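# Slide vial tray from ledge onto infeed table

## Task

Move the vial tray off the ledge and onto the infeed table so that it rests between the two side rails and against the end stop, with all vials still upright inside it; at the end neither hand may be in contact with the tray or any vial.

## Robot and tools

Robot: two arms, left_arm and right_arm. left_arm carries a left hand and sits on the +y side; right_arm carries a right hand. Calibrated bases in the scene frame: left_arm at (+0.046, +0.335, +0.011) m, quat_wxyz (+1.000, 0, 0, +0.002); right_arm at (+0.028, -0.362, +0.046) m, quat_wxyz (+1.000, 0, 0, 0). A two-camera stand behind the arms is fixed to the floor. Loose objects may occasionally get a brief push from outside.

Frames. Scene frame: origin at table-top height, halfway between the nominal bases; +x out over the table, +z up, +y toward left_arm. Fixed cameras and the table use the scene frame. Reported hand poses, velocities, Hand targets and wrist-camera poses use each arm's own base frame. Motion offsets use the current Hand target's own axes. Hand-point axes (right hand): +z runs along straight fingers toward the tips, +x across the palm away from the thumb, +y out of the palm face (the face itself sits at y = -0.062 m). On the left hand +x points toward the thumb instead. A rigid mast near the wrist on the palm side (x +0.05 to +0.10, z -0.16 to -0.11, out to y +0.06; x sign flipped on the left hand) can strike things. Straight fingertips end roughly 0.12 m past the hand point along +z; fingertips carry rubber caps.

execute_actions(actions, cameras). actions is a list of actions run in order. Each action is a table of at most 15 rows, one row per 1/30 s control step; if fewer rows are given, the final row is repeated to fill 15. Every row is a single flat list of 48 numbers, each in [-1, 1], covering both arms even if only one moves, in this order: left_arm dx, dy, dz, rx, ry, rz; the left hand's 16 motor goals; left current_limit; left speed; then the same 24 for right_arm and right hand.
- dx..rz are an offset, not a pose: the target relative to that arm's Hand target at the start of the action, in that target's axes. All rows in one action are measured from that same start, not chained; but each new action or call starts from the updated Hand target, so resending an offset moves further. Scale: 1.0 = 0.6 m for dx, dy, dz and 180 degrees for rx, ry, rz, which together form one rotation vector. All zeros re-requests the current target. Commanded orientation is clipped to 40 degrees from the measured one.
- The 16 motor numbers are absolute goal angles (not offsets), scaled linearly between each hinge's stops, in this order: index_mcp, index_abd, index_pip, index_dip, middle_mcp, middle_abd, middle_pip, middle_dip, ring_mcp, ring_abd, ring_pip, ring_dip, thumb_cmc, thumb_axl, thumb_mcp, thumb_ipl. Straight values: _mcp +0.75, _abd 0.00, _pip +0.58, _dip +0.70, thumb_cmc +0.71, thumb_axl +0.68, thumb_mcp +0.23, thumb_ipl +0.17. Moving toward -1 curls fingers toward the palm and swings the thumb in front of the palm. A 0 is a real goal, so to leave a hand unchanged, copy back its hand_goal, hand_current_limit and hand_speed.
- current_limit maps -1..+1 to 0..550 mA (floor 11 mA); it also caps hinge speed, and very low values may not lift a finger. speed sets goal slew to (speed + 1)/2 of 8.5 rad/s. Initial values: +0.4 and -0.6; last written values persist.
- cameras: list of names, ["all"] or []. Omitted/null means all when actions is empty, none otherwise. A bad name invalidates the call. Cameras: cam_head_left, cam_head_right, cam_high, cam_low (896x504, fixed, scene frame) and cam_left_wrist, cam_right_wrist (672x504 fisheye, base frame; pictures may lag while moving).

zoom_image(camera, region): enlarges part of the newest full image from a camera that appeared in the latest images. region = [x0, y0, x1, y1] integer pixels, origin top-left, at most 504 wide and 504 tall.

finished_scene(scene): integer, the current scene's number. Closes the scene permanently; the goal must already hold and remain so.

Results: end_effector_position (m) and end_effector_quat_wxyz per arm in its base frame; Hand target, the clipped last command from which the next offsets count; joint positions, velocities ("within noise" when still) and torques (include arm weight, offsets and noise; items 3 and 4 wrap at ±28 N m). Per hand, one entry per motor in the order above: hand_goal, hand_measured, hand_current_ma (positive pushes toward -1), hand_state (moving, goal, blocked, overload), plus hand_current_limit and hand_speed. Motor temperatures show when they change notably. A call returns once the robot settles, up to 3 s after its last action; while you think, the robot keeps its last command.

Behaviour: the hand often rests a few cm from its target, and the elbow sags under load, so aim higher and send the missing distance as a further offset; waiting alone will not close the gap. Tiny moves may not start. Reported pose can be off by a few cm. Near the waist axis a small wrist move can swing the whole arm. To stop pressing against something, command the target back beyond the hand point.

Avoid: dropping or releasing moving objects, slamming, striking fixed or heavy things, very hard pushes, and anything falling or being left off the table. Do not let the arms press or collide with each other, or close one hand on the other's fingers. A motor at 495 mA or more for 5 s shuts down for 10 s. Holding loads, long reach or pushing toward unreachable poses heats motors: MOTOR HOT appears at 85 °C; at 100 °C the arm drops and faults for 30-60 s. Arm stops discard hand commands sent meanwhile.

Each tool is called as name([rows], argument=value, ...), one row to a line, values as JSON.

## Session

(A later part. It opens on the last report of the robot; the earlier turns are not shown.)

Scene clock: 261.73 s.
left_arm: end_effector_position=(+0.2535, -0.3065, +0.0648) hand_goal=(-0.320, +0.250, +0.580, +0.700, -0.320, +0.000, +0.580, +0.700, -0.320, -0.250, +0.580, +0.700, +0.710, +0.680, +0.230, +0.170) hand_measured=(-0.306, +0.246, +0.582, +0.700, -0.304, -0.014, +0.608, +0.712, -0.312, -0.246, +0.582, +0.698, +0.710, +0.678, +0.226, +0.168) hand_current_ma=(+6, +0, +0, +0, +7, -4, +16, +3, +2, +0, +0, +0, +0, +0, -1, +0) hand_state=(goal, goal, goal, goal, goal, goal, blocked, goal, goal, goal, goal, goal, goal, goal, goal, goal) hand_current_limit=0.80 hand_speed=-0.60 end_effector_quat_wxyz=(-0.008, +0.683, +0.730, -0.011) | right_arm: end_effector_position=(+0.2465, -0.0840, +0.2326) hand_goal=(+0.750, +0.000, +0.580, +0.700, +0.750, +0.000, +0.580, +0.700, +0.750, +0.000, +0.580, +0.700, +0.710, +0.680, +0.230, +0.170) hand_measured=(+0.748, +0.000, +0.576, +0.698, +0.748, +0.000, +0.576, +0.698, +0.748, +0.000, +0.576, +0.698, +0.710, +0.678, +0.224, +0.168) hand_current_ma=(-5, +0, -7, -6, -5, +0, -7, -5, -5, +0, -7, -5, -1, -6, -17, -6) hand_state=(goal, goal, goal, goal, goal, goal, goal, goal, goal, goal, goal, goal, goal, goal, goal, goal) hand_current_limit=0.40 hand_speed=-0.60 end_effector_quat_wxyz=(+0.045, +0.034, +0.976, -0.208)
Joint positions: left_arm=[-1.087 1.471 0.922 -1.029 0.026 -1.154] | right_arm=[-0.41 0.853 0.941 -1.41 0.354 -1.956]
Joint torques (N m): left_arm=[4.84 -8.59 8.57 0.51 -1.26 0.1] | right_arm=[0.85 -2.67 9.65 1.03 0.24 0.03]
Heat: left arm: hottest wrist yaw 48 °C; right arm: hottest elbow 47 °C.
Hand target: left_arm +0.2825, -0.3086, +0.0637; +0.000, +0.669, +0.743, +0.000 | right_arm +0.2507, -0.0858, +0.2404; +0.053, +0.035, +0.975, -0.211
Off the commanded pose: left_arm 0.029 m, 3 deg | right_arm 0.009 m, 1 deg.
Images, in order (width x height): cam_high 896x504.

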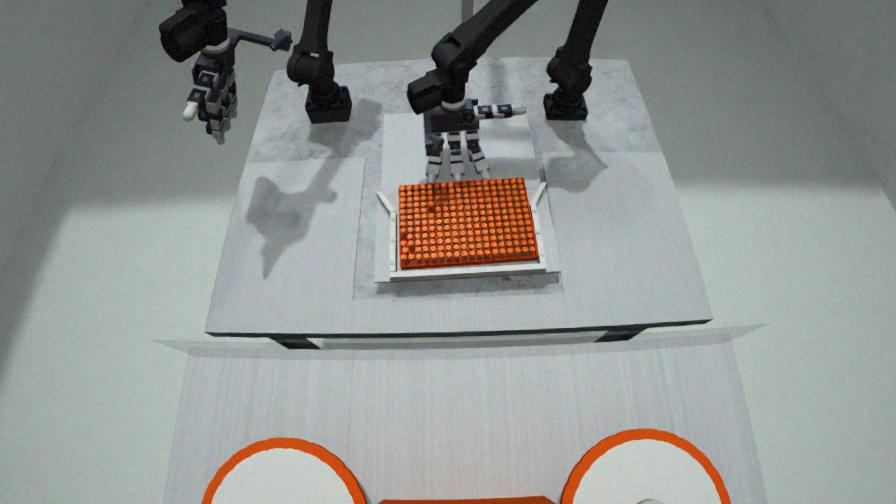

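execute_actions([
  [[0,0.015,0,0,0,0,-0.32,0.25,0.58,0.7,-0.32,0,0.58,0.7,-0.32,-0.25,0.58,0.7,0.71,0.68,0.23,0.17,0.8,-0.6,0,0,0,0,0,0,0.75,0,0.58,0.7,0.75,0,0.58,0.7,0.75,0,0.58,0.7,0.71,0.68,0.23,0.17,0.4,-0.6]],
], cameras=["cam_high"])

zoom_image(camera="cam_high", region=[370, 150, 560, 290])

Scene clock: 266.73 s.
left_arm: end_effector_position=(+0.2616, -0.3073, +0.0648) hand_goal=(-0.320, +0.250, +0.580, +0.700, -0.320, +0.000, +0.580, +0.700, -0.320, -0.250, +0.580, +0.700, +0.710, +0.680, +0.230, +0.170) hand_measured=(-0.306, +0.246, +0.582, +0.700, -0.304, -0.006, +0.608, +0.712, -0.312, -0.246, +0.582, +0.698, +0.710, +0.678, +0.226, +0.168) hand_current_ma=(+6, +0, +0, +0, +7, -1, +17, +3, +2, +0, +0, +0, +0, +0, -1, +0) hand_state=(goal, goal, goal, goal, goal, goal, blocked, goal, goal, goal, goal, goal, goal, goal, goal, goal) hand_current_limit=0.80 hand_speed=-0.60 end_effector_quat_wxyz=(-0.007, +0.684, +0.730, -0.011) | right_arm: end_effector_position=(+0.2465, -0.0840, +0.2326) hand_goal=(+0.750, +0.000, +0.580, +0.700, +0.750, +0.000, +0.580, +0.700, +0.750, +0.000, +0.580, +0.700, +0.710, +0.680, +0.230, +0.170) hand_measured=(+0.748, +0.000, +0.576, +0.698, +0.748, +0.000, +0.576, +0.698, +0.748, +0.000, +0.576, +0.698, +0.710, +0.678, +0.224, +0.168) hand_current_ma=(-5, +0, -7, -6, -5, +0, -7, -5, -5, +0, -7, -5, -1, -6, -17, -6) hand_state=(goal, goal, goal, goal, goal, goal, goal, goal, goal, goal, goal, goal, goal, goal, goal, goal) hand_current_limit=0.40 hand_speed=-0.60 end_effector_quat_wxyz=(+0.045, +0.034, +0.976, -0.208)
Joint positions: left_arm=[-1.069 1.481 0.933 -1.029 0.026 -1.134] | right_arm=[-0.41 0.853 0.941 -1.41 0.354 -1.956]
Joint torques (N m): left_arm=[4.89 -9.05 8.58 0.42 -1.27 0.11] | right_arm=[0.62 -2.55 9.83 1.03 0.26 -0.01]
Heat: left arm: hottest wrist yaw 47 °C; right arm: hottest elbow 47 °C.
Hand target: left_arm +0.2915, -0.3076, +0.0637; +0.000, +0.669, +0.743, +0.000 | right_arm +0.2507, -0.0858, +0.2404; +0.053, +0.035, +0.975, -0.211
Off the commanded pose: left_arm 0.030 m, 3 deg | right_arm 0.009 m, 1 deg.
Images, in order (width x height): cam_high 896x504.

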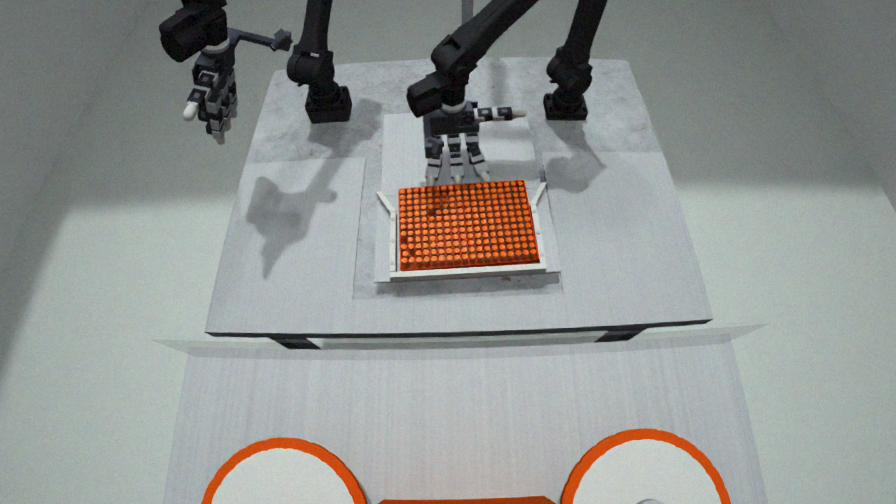

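Scaled by 2.653 from the camera's 896x504 image, which has a finer 1280x720 frame.

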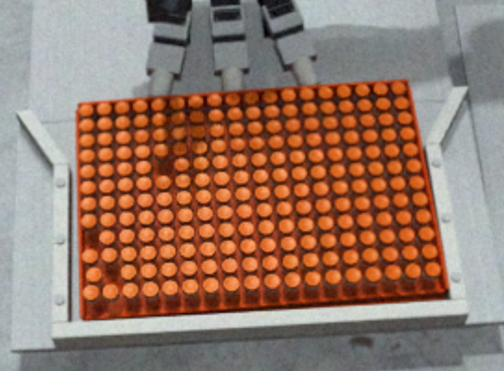

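Still moving 1:1; nearly there.

execute_actions([
  [[0,0.015,0,0,0,0,-0.32,0.25,0.58,0.7,-0.32,0,0.58,0.7,-0.32,-0.25,0.58,0.7,0.71,0.68,0.23,0.17,0.8,-0.6,0,0,0,0,0,0,0.75,0,0.58,0.7,0.75,0,0.58,0.7,0.75,0,0.58,0.7,0.71,0.68,0.23,0.17,0.4,-0.6]],
], cameras=["cam_high"])

zoom_image(camera="cam_high", region=[370, 150, 560, 290])

Scene clock: 271.87 s.
left_arm: end_effector_position=(+0.2662, -0.3074, +0.0647) hand_goal=(-0.320, +0.250, +0.580, +0.700, -0.320, +0.000, +0.580, +0.700, -0.320, -0.250, +0.580, +0.700, +0.710, +0.680, +0.230, +0.170) hand_measured=(-0.306, +0.246, +0.582, +0.700, -0.304, +0.006, +0.610, +0.712, -0.312, -0.246, +0.582, +0.698, +0.710, +0.678, +0.226, +0.168) hand_current_ma=(+6, +0, +0, +0, +6, +1, +18, +3, +2, +0, +0, +0, +0, +0, -1, +0) hand_state=(goal, goal, goal, goal, goal, goal, blocked, goal, goal, goal, goal, goal, goal, goal, goal, goal) hand_current_limit=0.80 hand_speed=-0.60 end_effector_quat_wxyz=(-0.007, +0.685, +0.729, -0.012) | right_arm: end_effector_position=(+0.2465, -0.0840, +0.2326) hand_goal=(+0.750, +0.000, +0.580, +0.700, +0.750, +0.000, +0.580, +0.700, +0.750, +0.000, +0.580, +0.700, +0.710, +0.680, +0.230, +0.170) hand_measured=(+0.748, +0.000, +0.576, +0.698, +0.748, +0.000, +0.576, +0.698, +0.748, +0.000, +0.576, +0.698, +0.710, +0.678, +0.224, +0.168) hand_current_ma=(-5, +0, -7, -6, -5, +0, -7, -5, -5, +0, -7, -5, -1, -6, -17, -6) hand_state=(goal, goal, goal, goal, goal, goal, goal, goal, goal, goal, goal, goal, goal, goal, goal, goal) hand_current_limit=0.40 hand_speed=-0.60 end_effector_quat_wxyz=(+0.045, +0.034, +0.976, -0.208)
Joint positions: left_arm=[-1.058 1.486 0.938 -1.029 0.027 -1.12] | right_arm=[-0.41 0.853 0.941 -1.41 0.354 -1.956]
Joint torques (N m): left_arm=[5.54 -8.12 8.85 0.29 -1.31 0.2] | right_arm=[0.44 -3.08 9.73 1.17 0.22 0.05]
Heat: left arm: hottest wrist yaw 47 °C; right arm: hottest elbow 47 °C.
Hand target: left_arm +0.3003, -0.3066, +0.0636; +0.000, +0.669, +0.743, +0.000 | right_arm +0.2507, -0.0858, +0.2404; +0.053, +0.035, +0.975, -0.211
Off the commanded pose: left_arm 0.034 m, 3 deg | right_arm 0.009 m, 1 deg.
Images, in order (width x height): cam_high 896x504.

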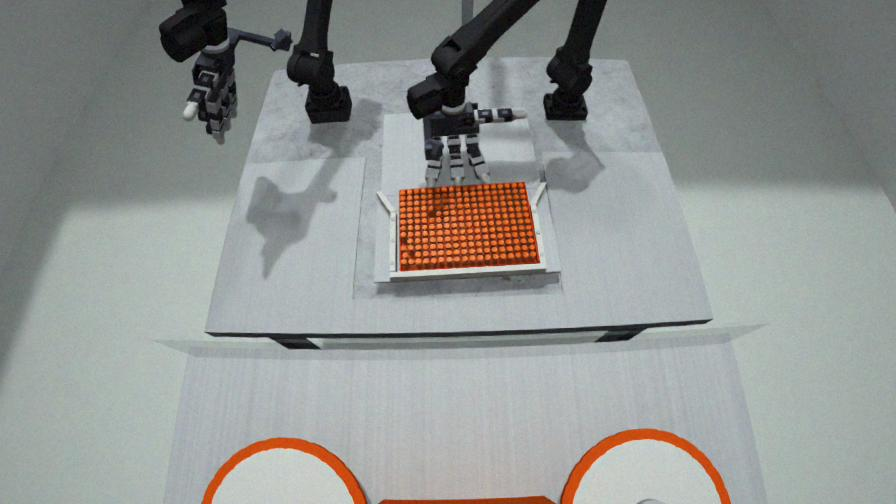

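Scaled by 2.653 from the camera's 896x504 image, which has a finer 1280x720 frame.

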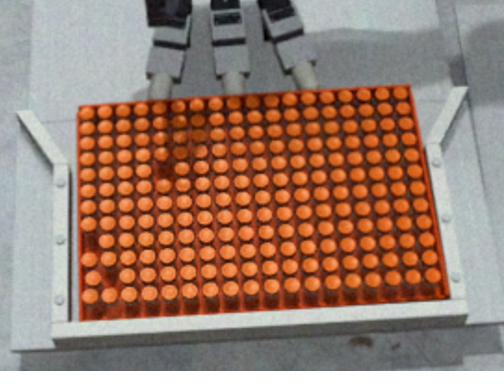

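execute_actions([
  [[0,0.02,0,0,0,0,-0.32,0.25,0.58,0.7,-0.32,0,0.58,0.7,-0.32,-0.25,0.58,0.7,0.71,0.68,0.23,0.17,0.8,-0.6,0,0,0,0,0,0,0.75,0,0.58,0.7,0.75,0,0.58,0.7,0.75,0,0.58,0.7,0.71,0.68,0.23,0.17,0.4,-0.6]],
], cameras=["cam_high"])

zoom_image(camera="cam_high", region=[370, 150, 560, 290])

Scene clock: 276.77 s.
left_arm: end_effector_position=(+0.2685, -0.3073, +0.0640) hand_goal=(-0.320, +0.250, +0.580, +0.700, -0.320, +0.000, +0.580, +0.700, -0.320, -0.250, +0.580, +0.700, +0.710, +0.680, +0.230, +0.170) hand_measured=(-0.306, +0.246, +0.582, +0.700, -0.312, +0.022, +0.610, +0.712, -0.320, -0.236, +0.582, +0.698, +0.710, +0.678, +0.226, +0.168) hand_current_ma=(+5, +0, +0, +0, +2, +8, +18, +3, +0, +3, +0, +0, +0, +0, -1, +0) hand_state=(goal, goal, goal, goal, goal, blocked, blocked, goal, goal, goal, goal, goal, goal, goal, goal, goal) hand_current_limit=0.80 hand_speed=-0.60 end_effector_quat_wxyz=(-0.013, +0.690, +0.724, -0.015) | right_arm: end_effector_position=(+0.2465, -0.0840, +0.2326) hand_goal=(+0.750, +0.000, +0.580, +0.700, +0.750, +0.000, +0.580, +0.700, +0.750, +0.000, +0.580, +0.700, +0.710, +0.680, +0.230, +0.170) hand_measured=(+0.748, +0.000, +0.576, +0.698, +0.748, +0.000, +0.576, +0.698, +0.748, +0.000, +0.576, +0.698, +0.710, +0.678, +0.224, +0.168) hand_current_ma=(-5, +0, -7, -6, -5, +0, -7, -5, -5, +0, -7, -5, -1, -6, -17, -6) hand_state=(goal, goal, goal, goal, goal, goal, goal, goal, goal, goal, goal, goal, goal, goal, goal, goal) hand_current_limit=0.40 hand_speed=-0.60 end_effector_quat_wxyz=(+0.045, +0.034, +0.976, -0.208)
Joint positions: left_arm=[-1.048 1.491 0.945 -1.04 0.036 -1.096] | right_arm=[-0.41 0.853 0.941 -1.41 0.354 -1.956]
Joint torques (N m): left_arm=[7.06 -7.94 9.32 0.69 -1.59 0.17] | right_arm=[1.03 -2.78 9.73 1.02 0.21 0]
Heat: left arm: hottest wrist yaw 47 °C; right arm: hottest elbow 47 °C.
Hand target: left_arm +0.3123, -0.3053, +0.0635; +0.000, +0.669, +0.743, +0.000 | right_arm +0.2507, -0.0858, +0.2404; +0.053, +0.035, +0.975, -0.211
Off the commanded pose: left_arm 0.044 m, 4 deg | right_arm 0.009 m, 1 deg.
Images, in order (width x height): cam_high 896x504.

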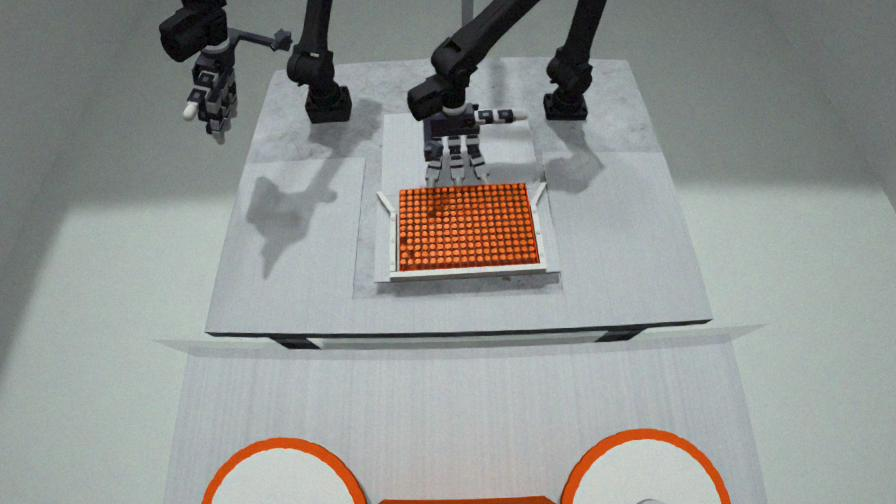

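Scaled by 2.653 from the camera's 896x504 image, which has a finer 1280x720 frame.

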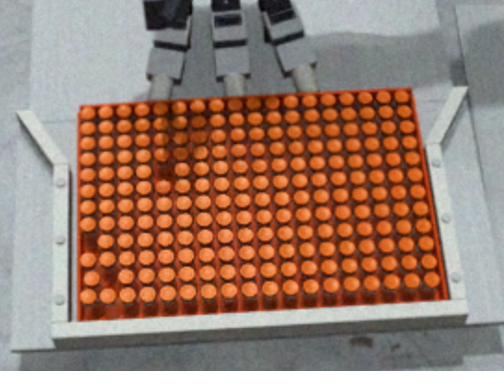

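zoom_image(camera="cam_high", region=[380, 240, 470, 290])

zoom_image(camera="cam_high", region=[470, 240, 560, 290])

Scaled by 5.600 from the camera's 896x504 image, which has a finer 1280x720 frame.

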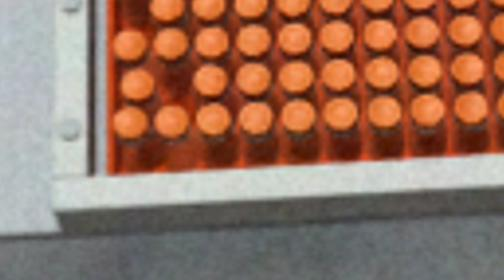

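Scaled by 5.600 from the camera's 896x504 image, which has a finer 1280x720 frame.

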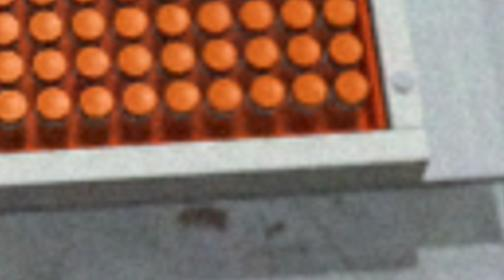

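execute_actions([
  [[0,-0.13,0,0,0,0,-0.32,0.25,0.58,0.7,-0.32,0,0.58,0.7,-0.32,-0.25,0.58,0.7,0.71,0.68,0.23,0.17,0.8,-0.6,0,0,0,0,0,0,0.75,0,0.58,0.7,0.75,0,0.58,0.7,0.75,0,0.58,0.7,0.71,0.68,0.23,0.17,0.4,-0.6]],
  [[0,-0.1,-0.1,0,0,0,-0.32,0.25,0.58,0.7,-0.32,0,0.58,0.7,-0.32,-0.25,0.58,0.7,0.71,0.68,0.23,0.17,0.8,-0.6,0,0,0,0,0,0,0.75,0,0.58,0.7,0.75,0,0.58,0.7,0.75,0,0.58,0.7,0.71,0.68,0.23,0.17,0.4,-0.6]],
], cameras=["cam_high", "cam_head_left", "cam_head_right"])

zoom_image(camera="cam_high", region=[380, 170, 560, 290])

zoom_image(camera="cam_head_left", region=[290, 240, 480, 350])

zoom_image(camera="cam_high", region=[385, 225, 445, 275])

Scene clock: 301.40 s.
left_arm: end_effector_position=(+0.1745, -0.3043, +0.1091) hand_goal=(-0.320, +0.250, +0.580, +0.700, -0.320, +0.000, +0.580, +0.700, -0.320, -0.250, +0.580, +0.700, +0.710, +0.680, +0.230, +0.170) hand_measured=(-0.308, +0.246, +0.582, +0.700, -0.312, +0.002, +0.588, +0.704, -0.312, -0.246, +0.586, +0.700, +0.710, +0.678, +0.226, +0.168) hand_current_ma=(+4, +0, +0, +0, +2, +0, +2, +0, +2, +0, +1, +0, +0, +0, -1, +0) hand_state=(goal, goal, goal, goal, goal, goal, goal, goal, goal, goal, goal, goal, goal, goal, goal, goal) hand_current_limit=0.80 hand_speed=-0.60 end_effector_quat_wxyz=(-0.013, +0.668, +0.744, +0.005) | right_arm: end_effector_position=(+0.2465, -0.0840, +0.2326) hand_goal=(+0.750, +0.000, +0.580, +0.700, +0.750, +0.000, +0.580, +0.700, +0.750, +0.000, +0.580, +0.700, +0.710, +0.680, +0.230, +0.170) hand_measured=(+0.748, +0.000, +0.576, +0.698, +0.748, +0.000, +0.576, +0.698, +0.748, +0.000, +0.576, +0.698, +0.710, +0.678, +0.224, +0.168) hand_current_ma=(-5, +0, -7, -6, -5, +0, -7, -5, -5, +0, -7, -5, -1, -6, -17, -6) hand_state=(goal, goal, goal, goal, goal, goal, goal, goal, goal, goal, goal, goal, goal, goal, goal, goal) hand_current_limit=0.40 hand_speed=-0.60 end_effector_quat_wxyz=(+0.045, +0.034, +0.976, -0.208)
Joint positions: left_arm=[-1.299 1.356 0.929 -1.171 0.004 -1.405] | right_arm=[-0.41 0.853 0.941 -1.41 0.354 -1.956]
Joint torques (N m): left_arm=[-0.26 -10.46 9.36 -0.43 -0.47 -0.1] | right_arm=[0.73 -2.2 9.7 1.06 0.22 0.02]
Motor temperatures (°C): left_arm=[30 31 47 30 48 28] | right_arm=[29 31 47 26 26 30]
Heat: left arm: hottest wrist yaw 48 °C; right arm: hottest elbow 47 °C.
Hand target: left_arm +0.1751, -0.3197, +0.1236; +0.000, +0.669, +0.743, +0.000 | right_arm +0.2507, -0.0858, +0.2404; +0.053, +0.035, +0.975, -0.211
Off the commanded pose: left_arm 0.021 m, 2 deg | right_arm 0.009 m, 1 deg.
Images, in order (width x height): cam_head_left 896x504, cam_head_right 896x504, cam_high 896x504.

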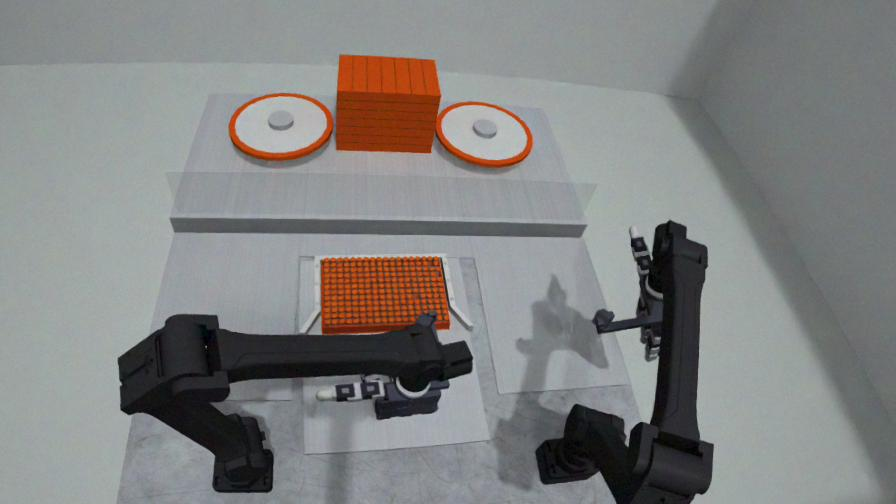

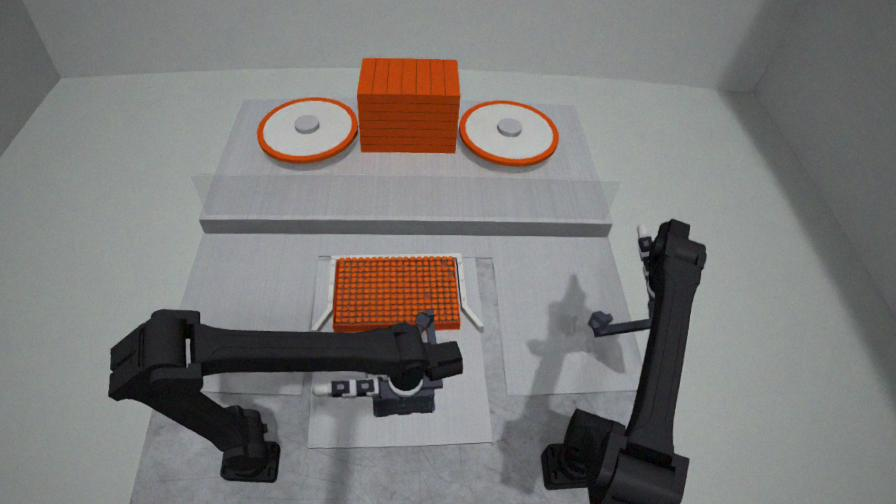

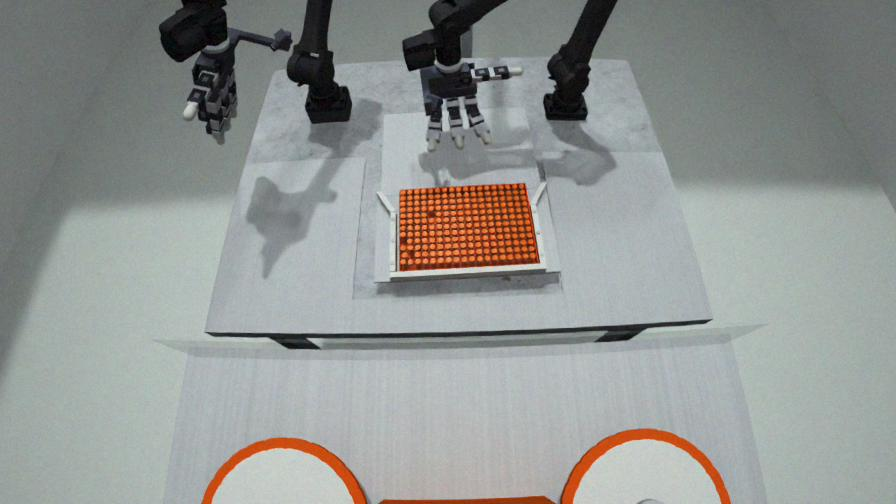

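Scaled by 2.800 from the camera's 896x504 image, which has a finer 1280x720 frame.

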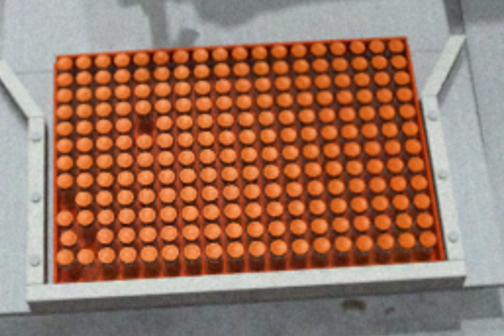

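Scaled by 2.653 from the camera's 896x504 image, which has a finer 1280x720 frame.

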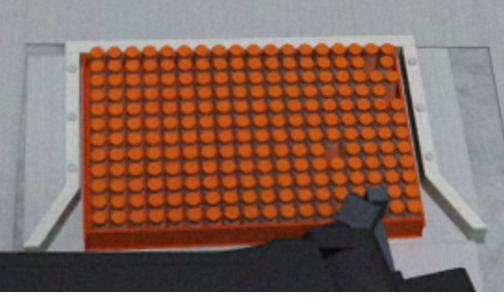

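Scaled by 8.400 from the camera's 896x504 image, which has a finer 1280x720 frame.

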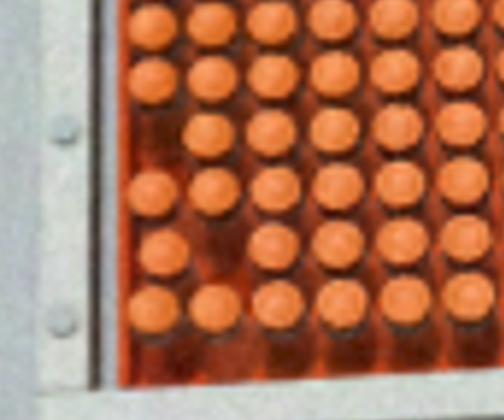

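finished_scene(scene=3)

The scene is finished: the task was done.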